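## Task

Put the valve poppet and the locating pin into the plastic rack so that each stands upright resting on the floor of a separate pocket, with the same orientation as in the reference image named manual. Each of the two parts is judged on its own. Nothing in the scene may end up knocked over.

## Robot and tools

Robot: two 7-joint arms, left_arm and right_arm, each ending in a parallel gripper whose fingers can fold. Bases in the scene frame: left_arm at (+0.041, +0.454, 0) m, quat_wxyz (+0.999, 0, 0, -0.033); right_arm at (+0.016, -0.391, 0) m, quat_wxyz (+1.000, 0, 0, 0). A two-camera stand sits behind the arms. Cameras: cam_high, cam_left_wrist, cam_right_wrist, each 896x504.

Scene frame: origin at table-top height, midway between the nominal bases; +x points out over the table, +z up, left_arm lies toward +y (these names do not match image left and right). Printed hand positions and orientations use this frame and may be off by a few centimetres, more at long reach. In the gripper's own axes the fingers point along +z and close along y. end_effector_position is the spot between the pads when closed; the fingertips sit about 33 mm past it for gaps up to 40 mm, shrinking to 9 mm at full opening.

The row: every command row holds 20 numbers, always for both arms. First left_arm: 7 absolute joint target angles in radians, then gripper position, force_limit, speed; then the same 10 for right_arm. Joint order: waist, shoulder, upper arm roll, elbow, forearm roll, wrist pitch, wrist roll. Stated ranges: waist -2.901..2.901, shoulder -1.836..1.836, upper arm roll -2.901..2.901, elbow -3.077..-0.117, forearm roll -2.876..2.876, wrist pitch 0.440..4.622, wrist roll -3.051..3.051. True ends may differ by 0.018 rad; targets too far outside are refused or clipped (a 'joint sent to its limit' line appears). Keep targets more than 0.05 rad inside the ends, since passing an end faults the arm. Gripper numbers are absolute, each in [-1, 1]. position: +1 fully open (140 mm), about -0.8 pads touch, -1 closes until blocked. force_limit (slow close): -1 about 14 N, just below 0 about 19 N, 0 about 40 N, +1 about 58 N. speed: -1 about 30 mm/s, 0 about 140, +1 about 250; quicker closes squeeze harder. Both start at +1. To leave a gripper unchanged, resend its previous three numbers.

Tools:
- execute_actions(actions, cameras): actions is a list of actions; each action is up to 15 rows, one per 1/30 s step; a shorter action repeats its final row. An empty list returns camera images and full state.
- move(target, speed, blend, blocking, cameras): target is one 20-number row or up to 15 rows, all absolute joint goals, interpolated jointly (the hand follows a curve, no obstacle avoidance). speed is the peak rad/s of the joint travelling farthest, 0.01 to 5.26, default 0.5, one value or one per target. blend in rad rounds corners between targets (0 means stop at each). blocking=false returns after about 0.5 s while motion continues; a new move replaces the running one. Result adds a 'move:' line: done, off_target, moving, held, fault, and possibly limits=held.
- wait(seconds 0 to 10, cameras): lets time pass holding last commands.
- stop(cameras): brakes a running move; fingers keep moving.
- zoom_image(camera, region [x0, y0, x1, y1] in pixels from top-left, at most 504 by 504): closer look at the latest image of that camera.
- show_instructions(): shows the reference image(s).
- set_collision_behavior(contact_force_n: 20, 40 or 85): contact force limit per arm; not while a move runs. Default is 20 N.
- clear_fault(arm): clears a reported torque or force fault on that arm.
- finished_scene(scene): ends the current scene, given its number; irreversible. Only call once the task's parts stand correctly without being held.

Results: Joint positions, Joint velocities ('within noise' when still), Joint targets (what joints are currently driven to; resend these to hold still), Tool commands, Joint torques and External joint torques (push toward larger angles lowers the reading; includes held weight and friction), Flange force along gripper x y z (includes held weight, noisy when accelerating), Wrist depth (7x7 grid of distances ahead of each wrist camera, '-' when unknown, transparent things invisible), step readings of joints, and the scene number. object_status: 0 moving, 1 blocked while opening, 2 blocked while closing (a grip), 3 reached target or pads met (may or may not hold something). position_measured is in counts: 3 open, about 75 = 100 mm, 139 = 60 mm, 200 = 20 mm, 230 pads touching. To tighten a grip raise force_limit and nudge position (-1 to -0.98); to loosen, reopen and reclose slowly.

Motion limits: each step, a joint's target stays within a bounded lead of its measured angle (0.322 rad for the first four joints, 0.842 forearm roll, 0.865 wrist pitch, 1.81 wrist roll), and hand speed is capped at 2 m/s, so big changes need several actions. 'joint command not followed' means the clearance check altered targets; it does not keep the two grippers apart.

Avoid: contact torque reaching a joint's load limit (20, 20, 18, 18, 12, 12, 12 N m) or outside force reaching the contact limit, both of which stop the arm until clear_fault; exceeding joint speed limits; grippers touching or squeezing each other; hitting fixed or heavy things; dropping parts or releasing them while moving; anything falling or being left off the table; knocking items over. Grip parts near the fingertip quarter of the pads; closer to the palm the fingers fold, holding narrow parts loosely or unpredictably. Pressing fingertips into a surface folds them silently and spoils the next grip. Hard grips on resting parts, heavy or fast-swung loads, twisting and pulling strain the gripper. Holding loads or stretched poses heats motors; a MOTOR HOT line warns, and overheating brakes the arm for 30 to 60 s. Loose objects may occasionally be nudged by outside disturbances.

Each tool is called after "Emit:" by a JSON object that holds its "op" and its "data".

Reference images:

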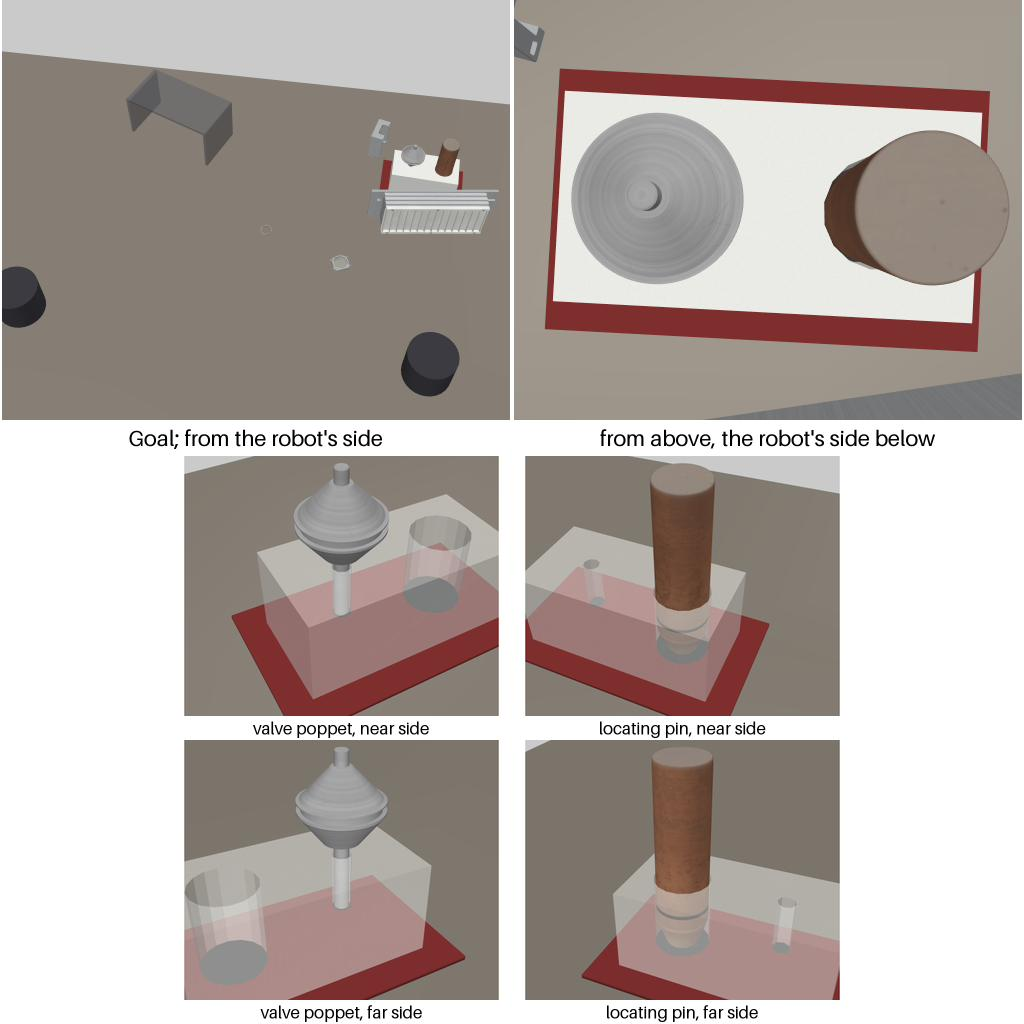

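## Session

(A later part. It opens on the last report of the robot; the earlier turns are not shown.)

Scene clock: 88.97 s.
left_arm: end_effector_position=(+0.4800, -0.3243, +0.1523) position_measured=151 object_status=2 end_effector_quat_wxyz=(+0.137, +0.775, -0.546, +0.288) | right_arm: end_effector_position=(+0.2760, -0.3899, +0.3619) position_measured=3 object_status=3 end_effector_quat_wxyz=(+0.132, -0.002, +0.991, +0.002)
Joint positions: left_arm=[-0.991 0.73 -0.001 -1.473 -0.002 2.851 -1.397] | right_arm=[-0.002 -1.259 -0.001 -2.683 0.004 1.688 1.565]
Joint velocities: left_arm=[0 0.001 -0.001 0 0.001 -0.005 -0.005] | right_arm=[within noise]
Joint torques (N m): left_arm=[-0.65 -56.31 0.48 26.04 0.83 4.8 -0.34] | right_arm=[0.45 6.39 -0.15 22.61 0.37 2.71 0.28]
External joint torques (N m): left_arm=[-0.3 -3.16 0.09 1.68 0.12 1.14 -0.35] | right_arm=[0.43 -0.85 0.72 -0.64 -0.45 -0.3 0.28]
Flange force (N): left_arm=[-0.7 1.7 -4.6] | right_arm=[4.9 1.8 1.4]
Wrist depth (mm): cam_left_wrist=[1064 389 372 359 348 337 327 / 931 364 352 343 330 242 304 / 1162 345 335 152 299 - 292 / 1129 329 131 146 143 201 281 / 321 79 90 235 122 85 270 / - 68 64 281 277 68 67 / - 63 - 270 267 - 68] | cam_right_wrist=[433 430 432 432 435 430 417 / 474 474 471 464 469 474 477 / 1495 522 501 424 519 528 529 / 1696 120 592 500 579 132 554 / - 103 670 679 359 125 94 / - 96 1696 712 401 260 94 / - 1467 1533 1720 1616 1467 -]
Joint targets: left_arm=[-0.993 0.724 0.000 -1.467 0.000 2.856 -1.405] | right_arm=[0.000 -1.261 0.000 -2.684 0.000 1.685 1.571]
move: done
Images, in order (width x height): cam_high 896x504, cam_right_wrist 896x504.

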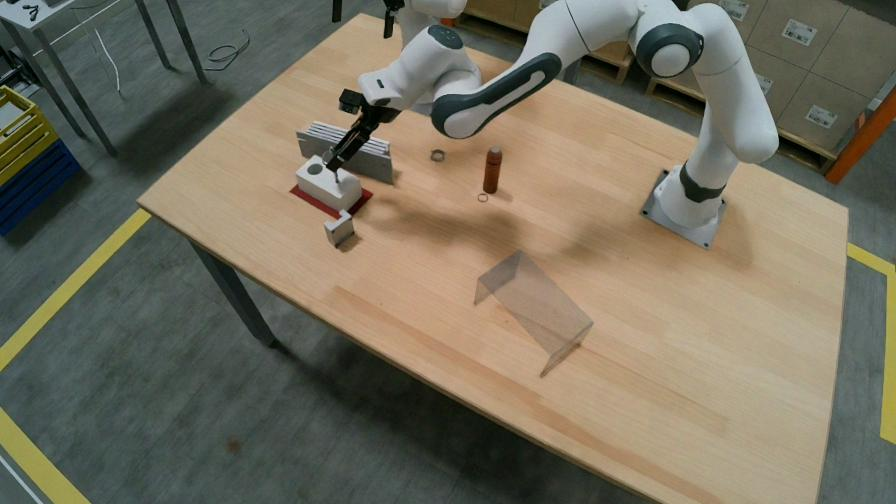

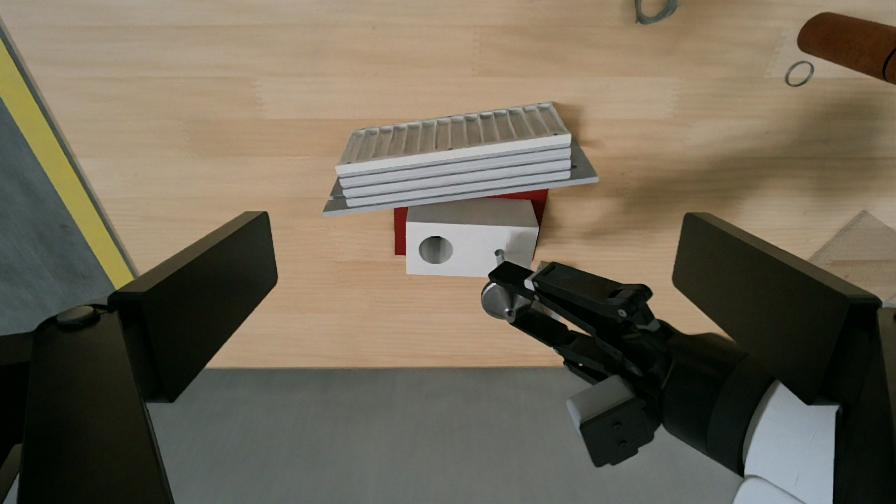

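Emit:
{"op": "move", "data": {"target": [[-0.9937,0.7245,0,-1.4705,0,2.86,-1.405,-1,-0.05,-1,0.0,-1.2608,0,-2.6841,0,1.6851,1.571,1,1,1],[-0.9937,0.7325,0,-1.4725,0,2.871,-1.405,-1,-0.05,-1,0.0,-1.2608,0,-2.6841,0,1.6851,1.571,1,1,1]], "speed": 0.04, "cameras": ["cam_right_wrist","cam_high"]}}

Emit:
{"op": "zoom_image", "data": {"camera": "cam_right_wrist", "region": [470, 230, 550, 350]}}

Emit:
{"op": "zoom_image", "data": {"camera": "cam_high", "region": [310, 140, 370, 200]}}

Scene clock: 91.13 s.
left_arm: end_effector_position=(+0.4784, -0.3236, +0.1442) position_measured=151 object_status=2 end_effector_quat_wxyz=(+0.136, +0.776, -0.547, +0.285) | right_arm: end_effector_position=(+0.2760, -0.3899, +0.3619) position_measured=3 object_status=3 end_effector_quat_wxyz=(+0.132, -0.002, +0.991, +0.002)
Joint positions: left_arm=[-0.993 0.739 -0.001 -1.476 -0.002 2.858 -1.399] | right_arm=[-0.002 -1.259 -0.001 -2.683 0.004 1.688 1.565]
Joint torques (N m): left_arm=[-0.7 -56.23 0.59 25.23 0.86 5.32 -0.25] | right_arm=[0.42 6.41 -0.17 22.6 0.37 2.72 0.26]
External joint torques (N m): left_arm=[-0.52 -2.72 0.07 0.82 0.16 1.64 -0.26] | right_arm=[0.41 -0.87 0.73 -0.56 -0.44 -0.28 0.26]
Flange force (N): left_arm=[-5.4 2.8 -6.2] | right_arm=[4.8 1.8 1.2]
Wrist depth (mm): cam_left_wrist=[1069 370 360 348 338 326 316 / 1073 350 342 330 321 243 297 / 1041 334 325 152 296 204 284 / 322 320 132 147 143 196 271 / 313 79 90 225 122 85 262 / - 68 64 275 270 67 67 / - 63 - 264 260 - 68] | cam_right_wrist=[431 430 434 432 436 433 417 / 472 469 472 466 468 476 478 / 1495 528 507 422 515 527 529 / 1684 120 585 615 565 132 563 / - 103 668 670 363 125 94 / - 722 1696 1745 769 261 94 / - 1513 1584 1533 1523 1458 -]
Joint targets: left_arm=[-0.994 0.732 0.000 -1.472 0.000 2.871 -1.405] | right_arm=[0.000 -1.261 0.000 -2.684 0.000 1.685 1.571]
move: off_target (left_arm); left_arm: the wrist pitch is farthest, 0.013 rad from its target
Images, in order (width x height): cam_high 896x504, cam_right_wrist 896x504.

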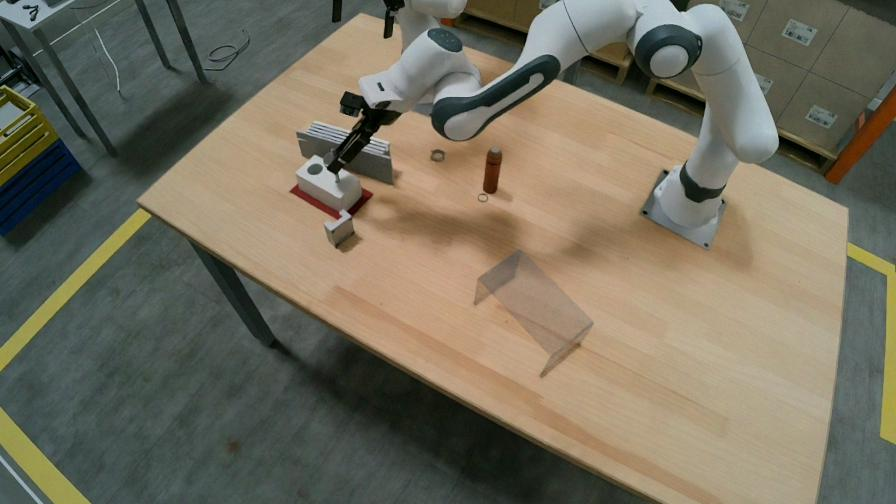

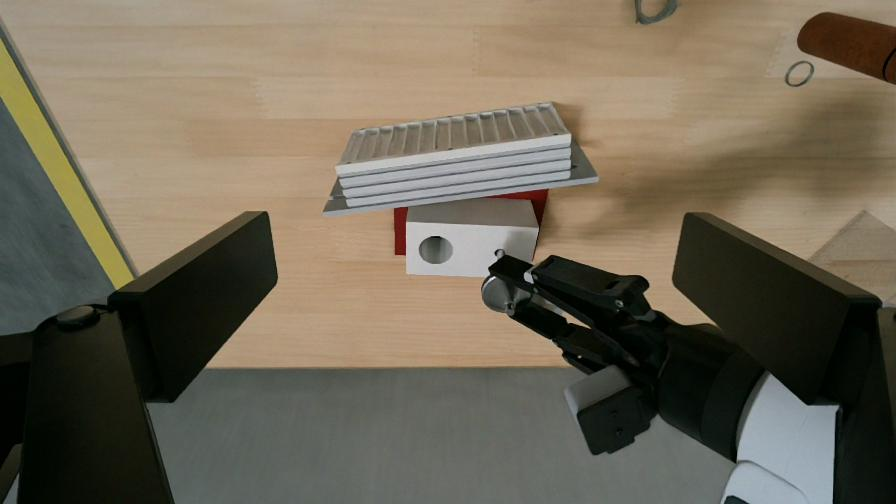

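Scaled by 4.200 from the camera's 896x504 image, which has a finer 1280x720 frame.

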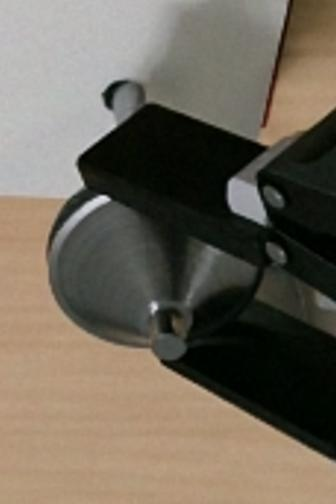

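Scaled by 8.400 from the camera's 896x504 image, which has a finer 1280x720 frame.

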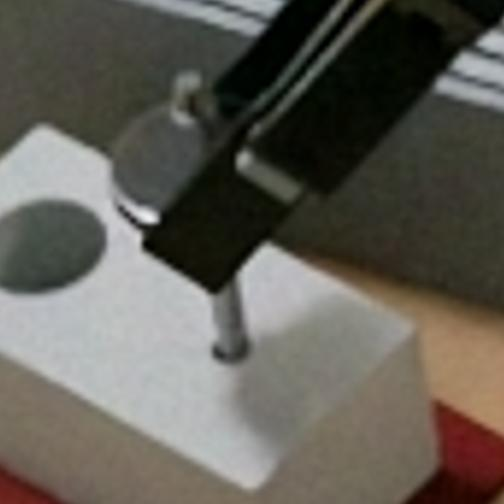

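Emit:
{"op": "move", "data": {"target": [-0.9937,0.7443,0,-1.471,0,2.883,-1.405,-1,-0.05,-1,0.0,-1.2608,0,-2.6841,0,1.6851,1.571,1,1,1], "speed": 0.03, "cameras": ["cam_right_wrist","cam_high"]}}

Emit:
{"op": "zoom_image", "data": {"camera": "cam_right_wrist", "region": [470, 230, 550, 350]}}

Emit:
{"op": "zoom_image", "data": {"camera": "cam_high", "region": [310, 140, 370, 200]}}

Scene clock: 92.47 s.
left_arm: end_effector_position=(+0.4784, -0.3236, +0.1364) position_measured=151 object_status=2 end_effector_quat_wxyz=(+0.136, +0.776, -0.547, +0.285) | right_arm: end_effector_position=(+0.2760, -0.3899, +0.3619) position_measured=3 object_status=3 end_effector_quat_wxyz=(+0.132, -0.002, +0.991, +0.002)
Joint positions: left_arm=[-0.993 0.751 -0.001 -1.476 -0.002 2.869 -1.399] | right_arm=[-0.002 -1.259 -0.001 -2.683 0.004 1.688 1.565]
Joint velocities: left_arm=[0.002 -0.002 0 0 0.001 0.006 0] | right_arm=[within noise]
Joint torques (N m): left_arm=[-0.67 -56.68 0.49 25.36 0.83 5.35 -0.19] | right_arm=[0.47 6.37 -0.13 22.59 0.37 2.71 0.32]
External joint torques (N m): left_arm=[-0.57 -3.56 -0.08 1.34 0.14 1.72 -0.2] | right_arm=[0.46 -0.91 0.74 -0.56 -0.44 -0.28 0.33]
Flange force (N): left_arm=[-4.6 2.4 -7.2] | right_arm=[5.0 2.0 1.2]
Wrist depth (mm): cam_left_wrist=[1027 360 349 338 328 258 303 / 1098 342 331 322 305 205 207 / 1129 328 316 152 262 - 275 / 318 311 132 147 143 - 267 / 305 79 90 218 122 85 253 / - 68 64 266 263 68 67 / - 63 - 259 253 - 68] | cam_right_wrist=[429 429 436 433 432 435 420 / 472 474 474 465 466 474 478 / 1458 523 506 429 518 533 526 / 1720 120 593 512 568 132 567 / - 103 679 679 375 125 94 / - 743 1627 1733 1733 259 94 / - 1504 1584 1543 1553 254 -]
Joint targets: left_arm=[-0.994 0.744 0.000 -1.471 0.000 2.883 -1.405] | right_arm=[0.000 -1.261 0.000 -2.684 0.000 1.685 1.571]
move: off_target (left_arm); left_arm: the wrist pitch is farthest, 0.014 rad from its target
Images, in order (width x height): cam_high 896x504, cam_right_wrist 896x504.

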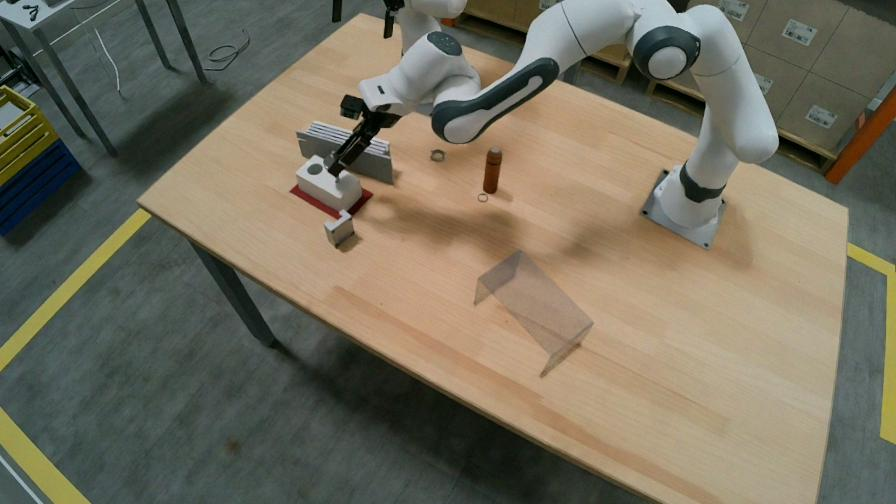

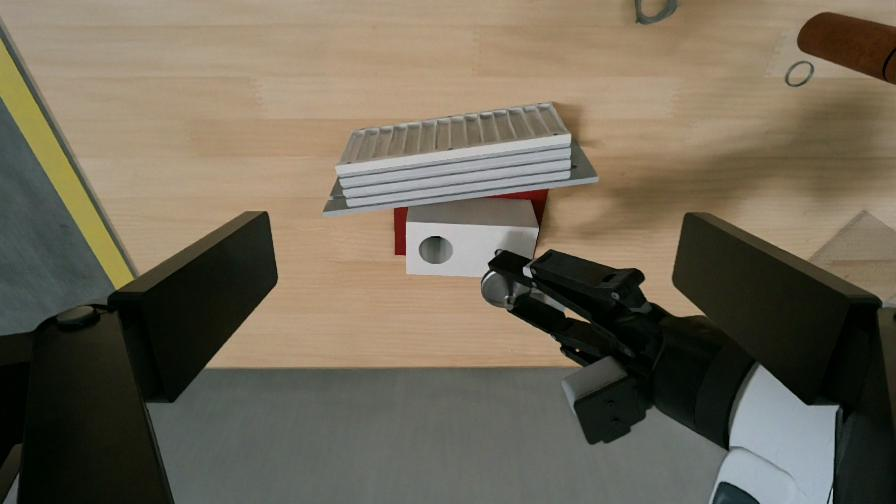

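Scaled by 4.200 from the camera's 896x504 image, which has a finer 1280x720 frame.

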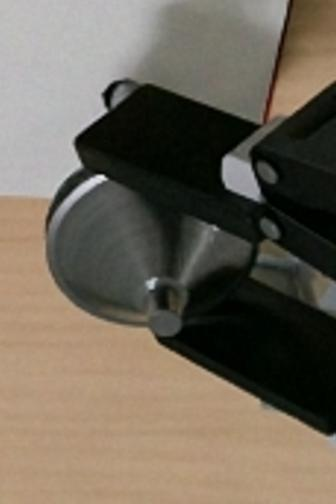

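Scaled by 8.400 from the camera's 896x504 image, which has a finer 1280x720 frame.

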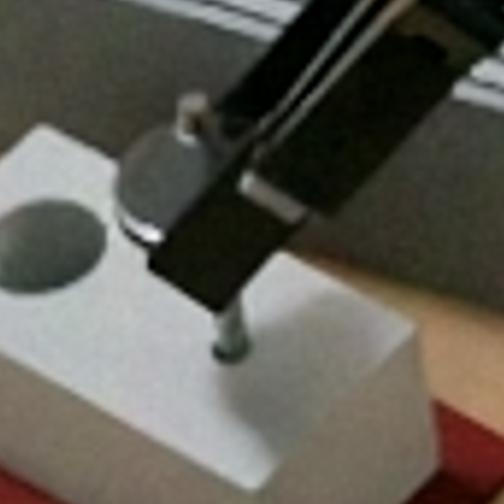

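Emit:
{"op": "move", "data": {"target": [-0.9937,0.757,0,-1.471,0,2.896,-1.405,-1,-0.05,-1,0.0,-1.2608,0,-2.6841,0,1.6851,1.571,1,1,1], "speed": 0.03, "cameras": []}}

Emit:
{"op": "move", "data": {"target": [-0.9937,0.7698,0,-1.471,0,2.909,-1.405,-1,-0.05,-1,0.0,-1.2608,0,-2.6841,0,1.6851,1.571,1,1,1], "speed": 0.03, "cameras": ["cam_right_wrist","cam_high"]}}

Emit:
{"op": "zoom_image", "data": {"camera": "cam_high", "region": [310, 140, 370, 200]}}

Scene clock: 94.00 s.
left_arm: end_effector_position=(+0.4784, -0.3237, +0.1285) position_measured=151 object_status=2 end_effector_quat_wxyz=(+0.136, +0.776, -0.547, +0.285) | right_arm: end_effector_position=(+0.2760, -0.3899, +0.3619) position_measured=3 object_status=3 end_effector_quat_wxyz=(+0.132, -0.002, +0.991, +0.002)
Joint positions: left_arm=[-0.993 0.764 -0.001 -1.476 -0.002 2.882 -1.399] | right_arm=[-0.002 -1.259 -0.001 -2.683 0.004 1.688 1.565]
Joint velocities: left_arm=[0 0.001 0 0.001 -0.001 0.004 0] | right_arm=[within noise]
Joint torques (N m): left_arm=[-0.55 -56.78 0.58 25.35 0.82 5.28 -0.27] | right_arm=[0.39 6.39 -0.19 22.59 0.37 2.71 0.26]
External joint torques (N m): left_arm=[-0.59 -3.14 -0.11 1.24 0.14 1.61 -0.28] | right_arm=[0.38 -0.8 0.68 -0.71 -0.46 -0.3 0.27]
Flange force (N): left_arm=[-3.9 2.5 -6.2] | right_arm=[4.9 1.6 1.5]
Wrist depth (mm): cam_left_wrist=[1103 350 339 331 320 311 204 / 1124 333 323 316 244 264 194 / 1108 316 308 152 280 - 266 / 311 302 131 147 143 174 256 / 297 79 90 209 122 85 245 / - 67 64 259 256 68 67 / - 63 - 250 247 - 68] | cam_right_wrist=[428 432 433 433 438 432 417 / 473 472 474 466 468 474 473 / 1458 524 503 425 518 529 530 / 1672 120 590 521 450 131 567 / - 103 675 675 401 126 94 / - 103 1733 1720 725 270 93 / - 1553 1553 1553 1543 248 -]
Joint targets: left_arm=[-0.994 0.757 0.000 -1.471 0.000 2.896 -1.405] | right_arm=[0.000 -1.261 0.000 -2.684 0.000 1.685 1.571]
move: off_target (left_arm); left_arm: the wrist pitch is farthest, 0.014 rad from its target
No camera images: "cameras" was empty.

Scene clock: 94.80 s.
left_arm: end_effector_position=(+0.4784, -0.3237, +0.1206) position_measured=151 object_status=2 end_effector_quat_wxyz=(+0.136, +0.776, -0.547, +0.285) | right_arm: end_effector_position=(+0.2760, -0.3899, +0.3619) position_measured=3 object_status=3 end_effector_quat_wxyz=(+0.132, -0.002, +0.991, +0.002)
Joint positions: left_arm=[-0.993 0.776 -0.001 -1.476 -0.002 2.895 -1.399] | right_arm=[-0.002 -1.259 -0.001 -2.683 0.004 1.688 1.565]
Joint velocities: left_arm=[0.002 0 -0.001 -0.001 -0.001 0.004 -0.001] | right_arm=[within noise]
Joint torques (N m): left_arm=[-0.67 -56.98 0.59 25.16 0.81 5.36 -0.24] | right_arm=[0.41 6.43 -0.14 22.6 0.37 2.72 0.29]
External joint torques (N m): left_arm=[-0.56 -3.35 0.01 1.25 0.14 1.71 -0.25] | right_arm=[0.45 -0.75 0.78 -0.68 -0.44 -0.29 0.3]
Flange force (N): left_arm=[-4.3 2.6 -6.9] | right_arm=[4.6 2.0 1.4]
Wrist depth (mm): cam_left_wrist=[1023 340 332 322 309 307 190 / 1083 325 314 304 244 - 184 / 317 307 298 157 216 179 176 / 301 292 285 147 143 171 171 / 288 79 90 202 122 85 162 / - 68 64 252 249 67 67 / - 63 - 243 239 - 67] | cam_right_wrist=[434 431 433 432 431 434 419 / 474 474 475 469 468 475 479 / 1432 527 506 427 511 527 529 / 1696 120 590 510 436 132 572 / - 103 677 674 401 145 94 / - 1720 1684 - 1696 265 93 / - 1594 - - 1649 251 -]
Joint targets: left_arm=[-0.994 0.770 0.000 -1.471 0.000 2.909 -1.405] | right_arm=[0.000 -1.261 0.000 -2.684 0.000 1.685 1.571]
move: off_target (left_arm); left_arm: the wrist pitch is farthest, 0.014 rad from its target
Images, in order (width x height): cam_high 896x504, cam_right_wrist 896x504.

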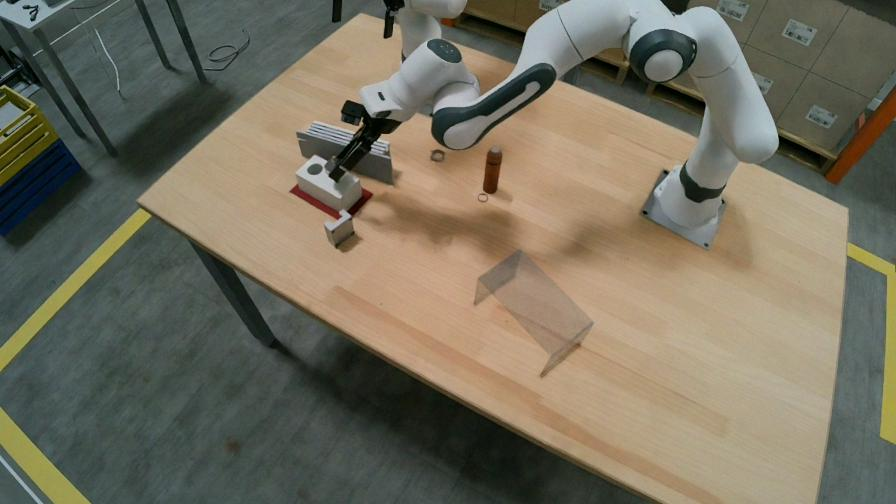

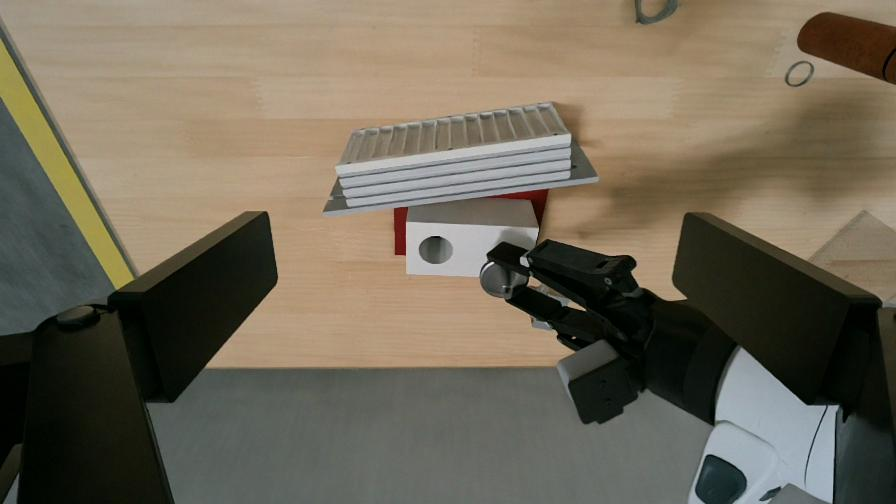

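Scaled by 8.400 from the camera's 896x504 image, which has a finer 1280x720 frame.

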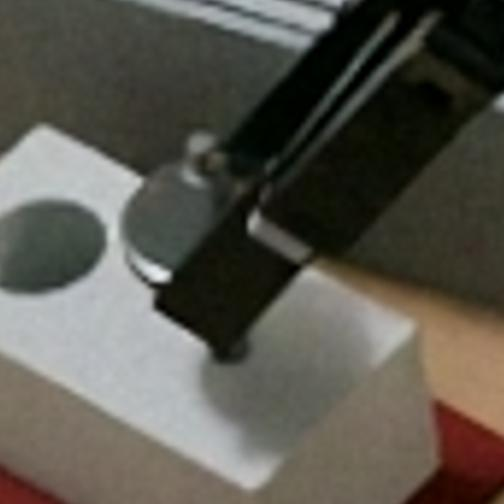

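Emit:
{"op": "move", "data": {"target": [-0.9937,0.7824,0,-1.471,0,2.922,-1.405,-1,-0.05,-1,0.0,-1.2608,0,-2.6841,0,1.6851,1.571,1,1,1], "speed": 0.03, "cameras": ["cam_high"]}}

Emit:
{"op": "zoom_image", "data": {"camera": "cam_high", "region": [310, 140, 370, 200]}}

Scene clock: 96.23 s.
left_arm: end_effector_position=(+0.4786, -0.3236, +0.1129) position_measured=151 object_status=2 end_effector_quat_wxyz=(+0.136, +0.775, -0.546, +0.285) | right_arm: end_effector_position=(+0.2760, -0.3899, +0.3619) position_measured=3 object_status=3 end_effector_quat_wxyz=(+0.132, -0.002, +0.991, +0.002)
Joint positions: left_arm=[-0.993 0.789 -0.001 -1.476 -0.002 2.909 -1.399] | right_arm=[-0.002 -1.259 -0.001 -2.683 0.004 1.688 1.565]
Joint velocities: left_arm=[0.002 -0.001 0 0.001 -0.001 0.004 0.001] | right_arm=[within noise]
Joint torques (N m): left_arm=[-0.71 -56.99 0.49 25.02 0.8 5.27 -0.23] | right_arm=[0.45 6.4 -0.14 22.61 0.37 2.72 0.32]
External joint torques (N m): left_arm=[-0.56 -3.11 -0.08 1.14 0.13 1.61 -0.24] | right_arm=[0.45 -0.8 0.72 -0.63 -0.45 -0.29 0.33]
Flange force (N): left_arm=[-4.1 2.4 -6.6] | right_arm=[4.7 1.9 1.3]
Wrist depth (mm): cam_left_wrist=[1083 333 322 311 300 290 180 / 1146 316 305 293 230 183 174 / 312 297 290 152 207 170 167 / 293 283 278 146 143 167 160 / 280 79 90 194 122 85 152 / - 67 64 245 239 67 67 / - 63 - 236 233 - 67] | cam_right_wrist=[426 431 432 436 436 435 417 / 472 474 475 467 463 476 479 / 1485 526 504 421 518 526 531 / 1672 120 588 506 397 131 546 / - 103 677 674 418 125 94 / - 96 1696 1771 1708 267 94 / - - 1513 1495 1605 261 -]
Joint targets: left_arm=[-0.994 0.782 0.000 -1.471 0.000 2.922 -1.405] | right_arm=[0.000 -1.261 0.000 -2.684 0.000 1.685 1.571]
move: off_target (left_arm); left_arm: the wrist pitch is farthest, 0.013 rad from its target
Images, in order (width x height): cam_high 896x504.

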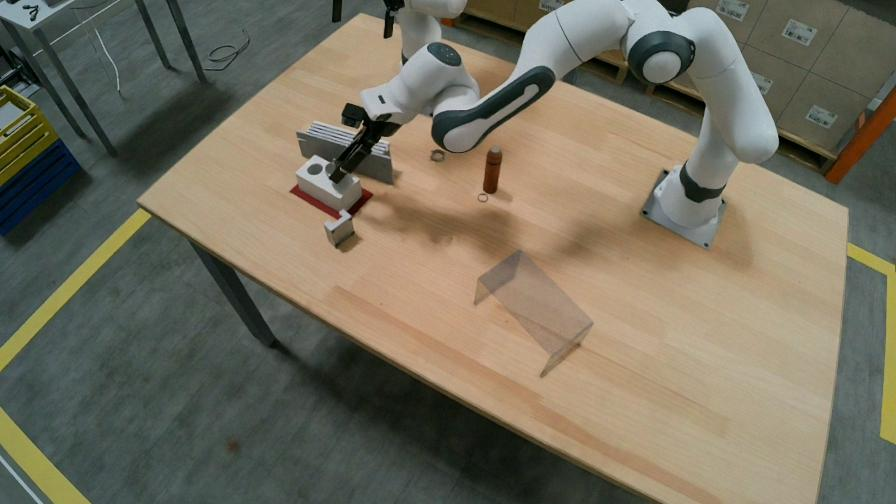

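Scaled by 8.400 from the camera's 896x504 image, which has a finer 1280x720 frame.

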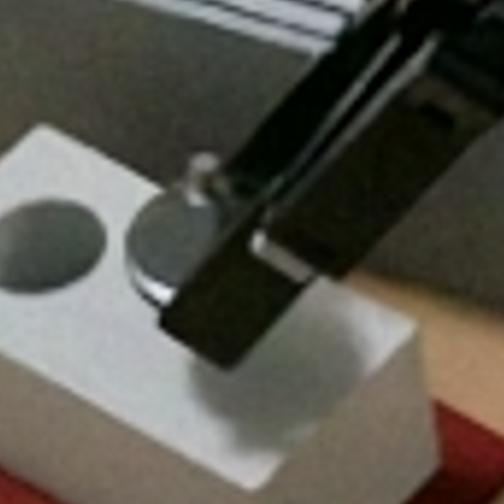

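Emit:
{"op": "move", "data": {"target": [[-0.9937,0.795,0,-1.471,0,2.935,-1.405,-1,-0.05,-1,0.0,-1.2608,0,-2.6841,0,1.6851,1.571,1,1,1]], "speed": 0.03, "cameras": []}}

Emit:
{"op": "move", "data": {"target": [[-0.9937,0.8077,0,-1.471,0,2.948,-1.405,-1,-0.05,-1,0.0,-1.2608,0,-2.6841,0,1.6851,1.571,1,1,1]], "speed": 0.03, "cameras": ["all"]}}

Scene clock: 98.70 s.
left_arm: end_effector_position=(+0.4788, -0.3234, +0.1057) position_measured=151 object_status=2 end_effector_quat_wxyz=(+0.137, +0.775, -0.546, +0.286) | right_arm: end_effector_position=(+0.2760, -0.3899, +0.3619) position_measured=3 object_status=3 end_effector_quat_wxyz=(+0.132, -0.002, +0.991, +0.002)
Joint positions: left_arm=[-0.993 0.801 0 -1.476 -0.002 2.922 -1.399] | right_arm=[-0.002 -1.259 -0.001 -2.683 0.004 1.688 1.565]
Joint torques (N m): left_arm=[-0.76 -57.18 0.31 24.78 0.82 5.44 -0.22] | right_arm=[0.43 6.41 -0.1 22.61 0.37 2.71 0.29]
External joint torques (N m): left_arm=[-0.68 -3.08 -0.33 0.96 0.16 1.77 -0.23] | right_arm=[0.45 -0.79 0.77 -0.63 -0.44 -0.3 0.3]
Flange force (N): left_arm=[-5.3 2.5 -7.3] | right_arm=[4.7 2.0 1.3]
Wrist depth (mm): cam_left_wrist=[876 324 314 304 294 246 174 / 969 307 297 285 230 - 166 / 300 292 282 157 201 206 160 / 285 278 270 146 143 167 154 / 272 79 90 187 122 85 144 / - 68 64 238 232 67 68 / - 63 - 229 226 - 68] | cam_right_wrist=[430 430 430 434 433 434 418 / 474 472 475 464 467 474 475 / 1440 523 502 420 514 529 529 / 1638 120 585 565 401 132 565 / - 103 668 674 429 126 94 / - 1684 805 1758 1854 259 94 / - 1533 1594 1563 1594 265 -]
Joint targets: left_arm=[-0.994 0.795 0.000 -1.471 0.000 2.935 -1.405] | right_arm=[0.000 -1.261 0.000 -2.684 0.000 1.685 1.571]
move: off_target (left_arm); left_arm: the wrist pitch is farthest, 0.013 rad from its target
No camera images: "cameras" was empty.

Scene clock: 99.50 s.
left_arm: end_effector_position=(+0.4799, -0.3258, +0.1050) position_measured=151 object_status=2 end_effector_quat_wxyz=(+0.139, +0.774, -0.545, +0.291) | right_arm: end_effector_position=(+0.2760, -0.3899, +0.3619) position_measured=3 object_status=3 end_effector_quat_wxyz=(+0.132, -0.002, +0.991, +0.002)
Joint positions: left_arm=[-0.993 0.808 0 -1.474 -0.002 2.94 -1.4] | right_arm=[-0.002 -1.259 -0.001 -2.683 0.004 1.688 1.565]
Joint velocities: left_arm=[0.001 0.002 -0.001 0.001 0 0.004 -0.002] | right_arm=[within noise]
Joint torques (N m): left_arm=[-0.75 -54.32 0.23 23.43 0.8 4.73 -0.2] | right_arm=[0.44 6.39 -0.15 22.6 0.36 2.72 0.27]
External joint torques (N m): left_arm=[-0.82 -0.18 -0.5 -0.31 0.16 1.06 -0.21] | right_arm=[0.41 -0.81 0.73 -0.65 -0.46 -0.29 0.28]
Flange force (N): left_arm=[-4.5 2.5 -2.3] | right_arm=[4.8 1.8 1.4]
Wrist depth (mm): cam_left_wrist=[1103 326 317 306 295 286 173 / 1045 307 299 290 213 270 164 / 301 293 284 152 200 197 161 / 286 277 270 146 143 157 152 / 272 79 90 184 122 85 85 / - 67 64 236 231 67 67 / - 63 - 228 225 - 67] | cam_right_wrist=[429 432 432 432 429 431 417 / 474 476 472 464 467 477 471 / 1467 527 503 421 515 524 528 / 1696 120 588 564 417 132 550 / - 103 668 675 425 125 94 / - 1696 1784 1661 1720 265 94 / - 1533 1485 1563 1467 261 -]
Joint targets: left_arm=[-0.994 0.808 0.000 -1.471 0.000 2.948 -1.405] | right_arm=[0.000 -1.261 0.000 -2.684 0.000 1.685 1.571]
move: done

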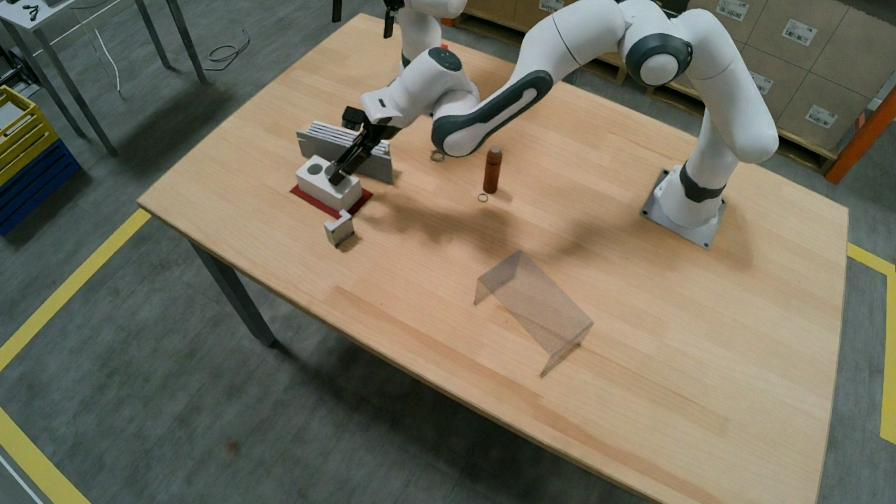

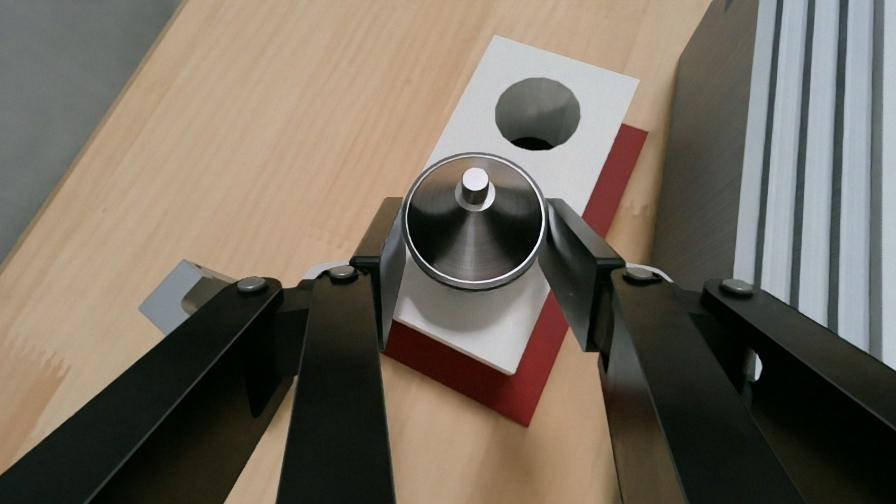

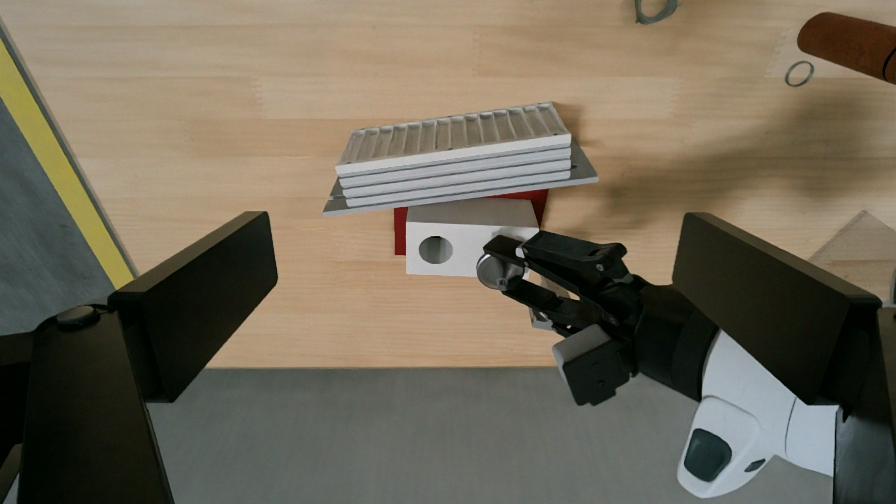

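Emit:
{"op": "zoom_image", "data": {"camera": "cam_high", "region": [280, 130, 400, 250]}}

Emit:
{"op": "zoom_image", "data": {"camera": "cam_left_wrist", "region": [340, 20, 660, 440]}}

Scaled by 4.200 from the camera's 896x504 image, which has a finer 1280x720 frame.

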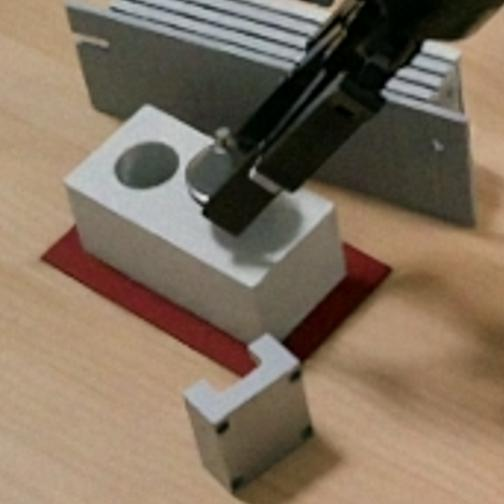

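Scaled by 1.200 from the camera's 896x504 image, which has a finer 1280x720 frame.

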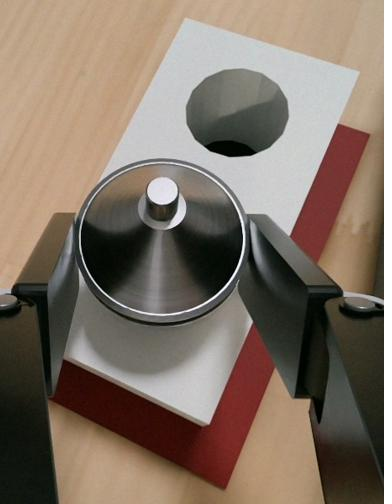

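Emit:
{"op": "move", "data": {"target": [[-0.9937,0.813,0,-1.471,0,2.948,-1.405,-1,-0.05,-1,0.0,-1.2608,0,-2.6841,0,1.6851,1.571,1,1,1]], "speed": 0.03, "cameras": []}}

Scene clock: 101.07 s.
left_arm: end_effector_position=(+0.4803, -0.3265, +0.1048) position_measured=151 object_status=2 end_effector_quat_wxyz=(+0.140, +0.774, -0.545, +0.292) | right_arm: end_effector_position=(+0.2760, -0.3899, +0.3619) position_measured=3 object_status=3 end_effector_quat_wxyz=(+0.132, -0.002, +0.991, +0.002)
Joint positions: left_arm=[-0.993 0.81 0 -1.473 -0.002 2.943 -1.4] | right_arm=[-0.002 -1.259 -0.001 -2.683 0.004 1.688 1.565]
Joint torques (N m): left_arm=[-0.53 -52.21 0.15 22.44 0.81 4.08 -0.11] | right_arm=[0.4 6.4 -0.16 22.59 0.37 2.71 0.27]
External joint torques (N m): left_arm=[-0.44 1.8 -0.49 -1.23 0.15 0.41 -0.12] | right_arm=[0.39 -0.79 0.67 -0.68 -0.45 -0.3 0.28]
Flange force (N): left_arm=[-3.9 1.3 1.1] | right_arm=[4.8 1.6 1.4]
Wrist depth (mm): cam_left_wrist=[1093 328 317 306 295 292 175 / 1093 308 299 286 213 273 166 / 302 293 282 157 202 189 159 / 286 278 270 146 143 157 152 / 273 79 90 184 122 85 144 / - 68 64 236 231 67 67 / - 63 - 228 224 - 67] | cam_right_wrist=[429 427 431 432 432 432 418 / 474 472 471 466 468 474 479 / 1485 524 518 426 529 528 527 / 1720 120 588 575 417 132 555 / - 103 672 677 414 125 94 / - 740 1594 1684 1758 266 94 / - 1504 1423 1563 1649 267 -]
Joint targets: left_arm=[-0.994 0.813 0.000 -1.471 0.000 2.948 -1.405] | right_arm=[0.000 -1.261 0.000 -2.684 0.000 1.685 1.571]
move: done
No camera images: "cameras" was empty.

Emit:
{"op": "move", "data": {"target": [[-0.9937,0.807,0,-1.471,0,2.946,-1.405,-1,-0.05,-1,0.0,-1.2608,0,-2.6841,0,1.6851,1.571,1,1,1],[-0.9937,0.807,0,-1.471,0,2.946,-1.405,0.15,-0.05,-1,0.0,-1.2608,0,-2.6841,0,1.6851,1.571,1,1,1]], "speed": 0.03, "cameras": ["all"]}}

Emit:
{"op": "zoom_image", "data": {"camera": "cam_left_wrist", "region": [340, 20, 660, 440]}}

Emit:
{"op": "zoom_image", "data": {"camera": "cam_high", "region": [280, 130, 400, 250]}}

Scene clock: 103.43 s.
left_arm: end_effector_position=(+0.4805, -0.3267, +0.1059) position_measured=110 object_status=0 end_effector_quat_wxyz=(+0.140, +0.773, -0.544, +0.293) | right_arm: end_effector_position=(+0.2760, -0.3899, +0.3619) position_measured=3 object_status=3 end_effector_quat_wxyz=(+0.132, -0.002, +0.991, +0.002)
Joint positions: left_arm=[-0.993 0.809 0 -1.473 -0.002 2.943 -1.4] | right_arm=[-0.002 -1.259 -0.001 -2.683 0.004 1.688 1.565]
Joint torques (N m): left_arm=[-0.48 -54 0.33 22.46 0.81 3.78 -0.22] | right_arm=[0.44 6.42 -0.16 22.62 0.37 2.72 0.29]
External joint torques (N m): left_arm=[-0.33 0.35 -0.27 -1.39 0.15 0.09 -0.22] | right_arm=[0.4 -0.74 0.71 -0.69 -0.44 -0.3 0.3]
Flange force (N): left_arm=[-5.7 1.8 -4.1] | right_arm=[4.6 1.8 1.5]
Wrist depth (mm): cam_left_wrist=[1078 328 319 309 297 292 176 / 1064 310 300 290 219 276 169 / 305 293 285 160 201 173 159 / 287 280 131 149 150 161 153 / 276 84 105 185 237 91 85 / - 69 239 238 232 - 72 / - - 233 229 223 - 68] | cam_right_wrist=[429 429 431 432 432 436 417 / 472 472 472 469 466 474 476 / 1476 527 502 424 515 526 528 / 1661 120 588 514 392 132 564 / - 103 668 672 435 125 94 / - 1672 1733 670 1720 267 94 / - 1627 1928 1504 1573 264 -]
Joint targets: left_arm=[-0.994 0.807 0.000 -1.471 0.000 2.946 -1.405] | right_arm=[0.000 -1.261 0.000 -2.684 0.000 1.685 1.571]
move: done

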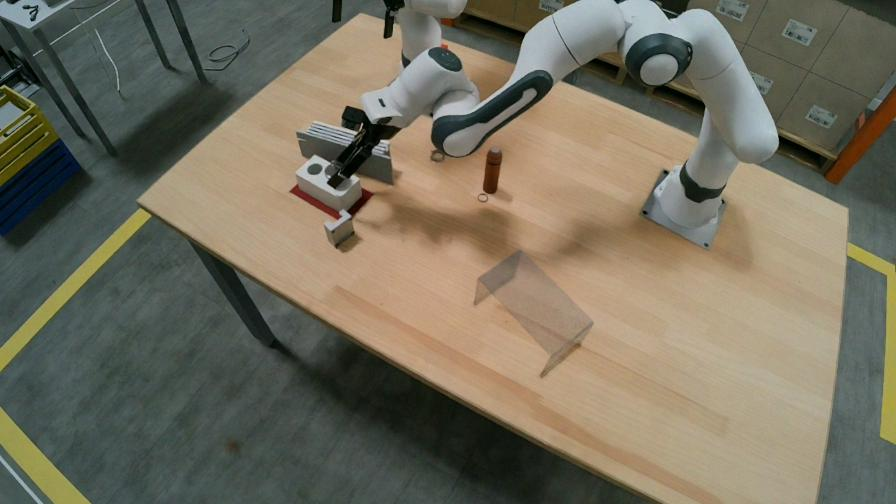

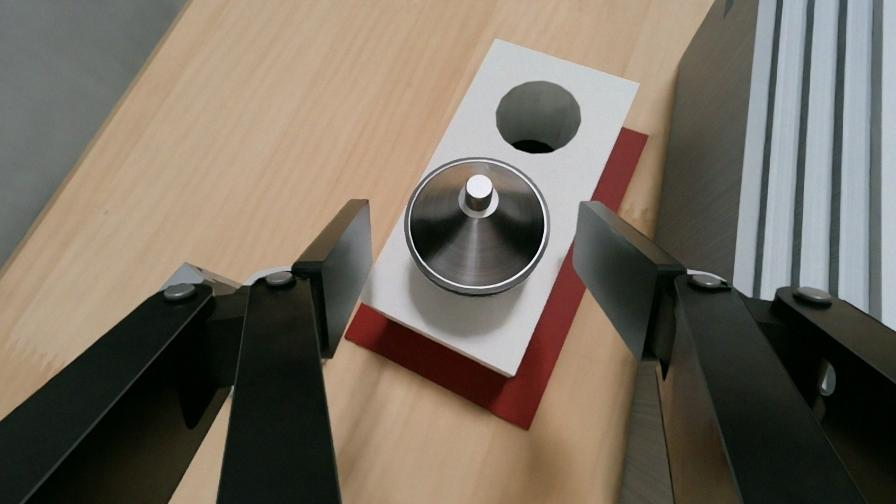

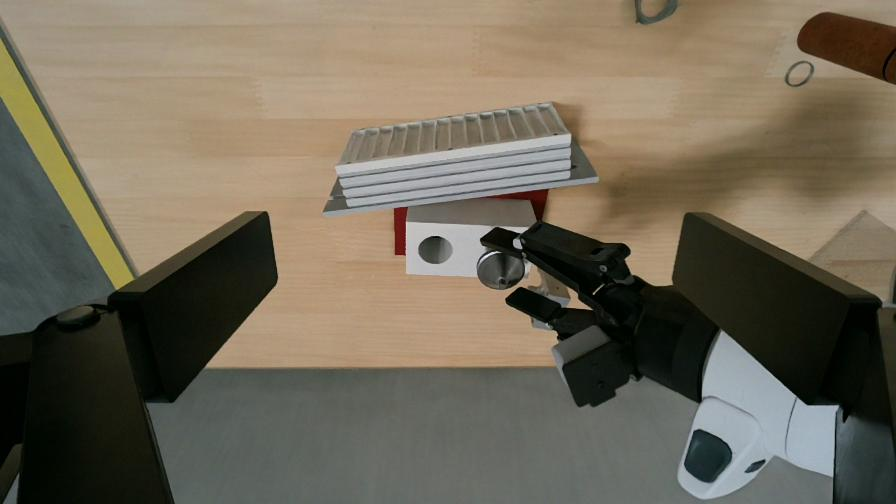

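Scaled by 1.200 from the camera's 896x504 image, which has a finer 1280x720 frame.

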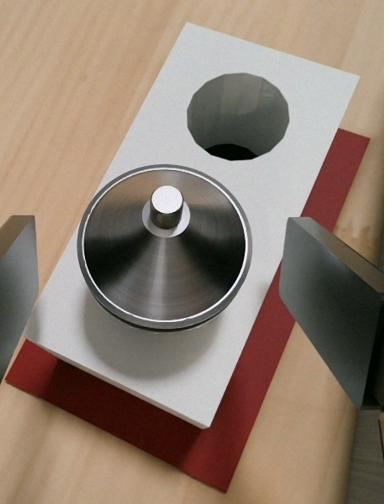

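Scaled by 4.200 from the camera's 896x504 image, which has a finer 1280x720 frame.

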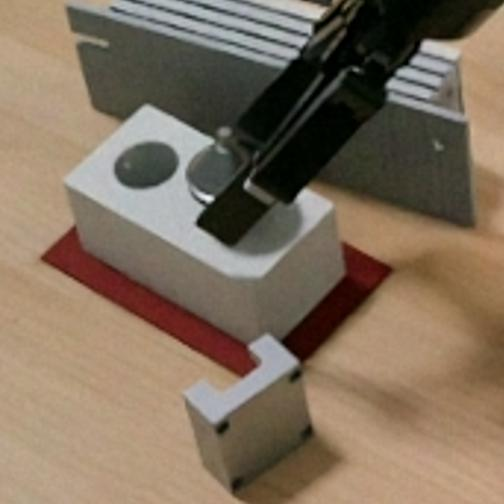

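Emit:
{"op": "move", "data": {"target": [[-0.9937,0.4432,0,-1.827,0,2.931,-1.405,0.15,-0.05,-1,0.0,-1.2608,0,-2.6841,0,1.6851,1.571,1,1,1],[-0.75,-0.2,0,-2.3,0,2.7,-1.0,0.15,-0.05,-1,0.0,-1.2608,0,-2.6841,0,1.6851,1.571,1,1,1],[0.049,-0.3,0,-2.885,-1.571,1.571,1.163,1,1,0,0.0,-1.2608,0,-2.6841,0,1.6851,1.571,1,1,1]], "speed": [0.25, 0.6, 1.0], "cameras": ["all"]}}

Scene clock: 116.07 s.
left_arm: end_effector_position=(+0.3409, +0.1303, +0.3003) position_measured=3 object_status=0 end_effector_quat_wxyz=(+0.467, +0.460, -0.540, +0.529) | right_arm: end_effector_position=(+0.2760, -0.3899, +0.3619) position_measured=3 object_status=3 end_effector_quat_wxyz=(+0.132, -0.002, +0.991, +0.002)
Joint positions: left_arm=[0.048 -0.298 0 -2.884 -1.568 1.575 1.157] | right_arm=[-0.002 -1.259 -0.001 -2.683 0.004 1.688 1.565]
Joint torques (N m): left_arm=[0.3 -14.87 0.09 15.37 -1.73 -2.55 0.31] | right_arm=[0.38 6.41 -0.14 22.6 0.37 2.71 0.3]
External joint torques (N m): left_arm=[0.28 -0.65 -0.62 -1.55 -0.41 -0.42 0.3] | right_arm=[0.4 -0.83 0.73 -0.58 -0.44 -0.29 0.31]
Flange force (N): left_arm=[2.8 6.5 1.5] | right_arm=[4.8 1.9 1.2]
Wrist depth (mm): cam_left_wrist=[1518 2482 - - 3264 520 538 / 1508 - 3356 - 3610 619 - / - 1986 - 4039 - 619 3356 / - 110 1083 1023 931 135 2431 / - 96 764 671 662 127 91 / - 585 588 557 489 488 91 / - 504 478 450 401 411 -] | cam_right_wrist=[428 430 432 429 436 433 418 / 474 472 475 464 464 474 479 / 1440 522 507 423 514 527 528 / 1720 120 589 583 598 132 550 / - 103 679 672 670 125 94 / - 96 710 1696 1696 1696 91 / - 1553 1328 1495 1543 1573 -]
Joint targets: left_arm=[0.049 -0.300 0.000 -2.885 -1.571 1.571 1.163] | right_arm=[0.000 -1.261 0.000 -2.684 0.000 1.685 1.571]
move: done

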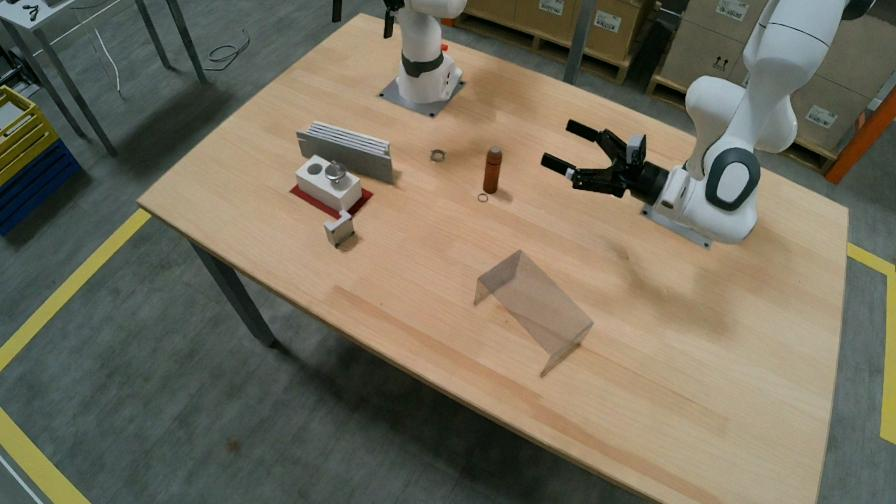

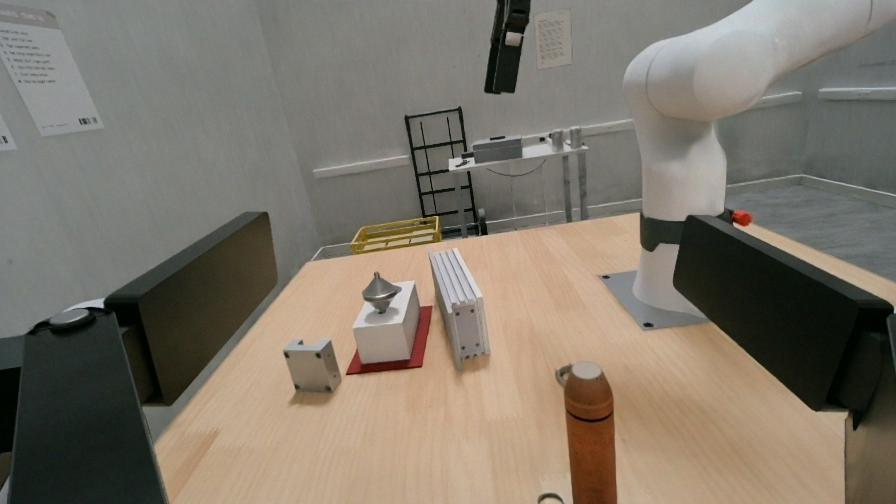

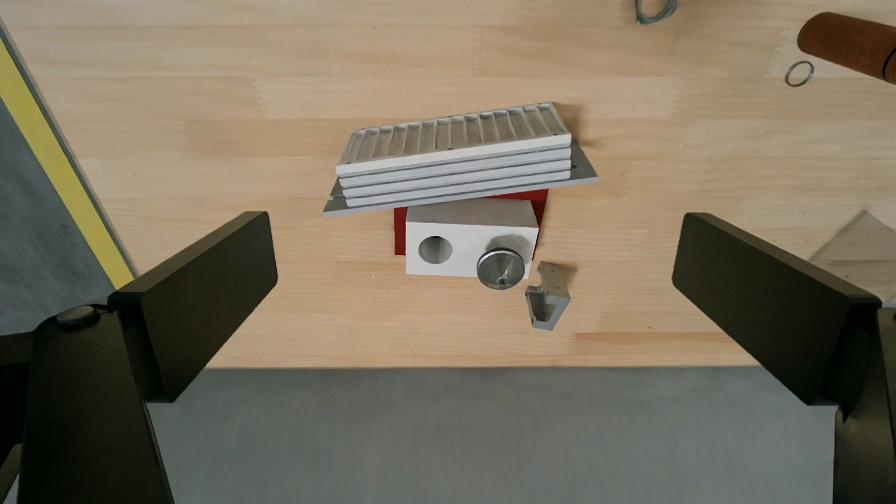

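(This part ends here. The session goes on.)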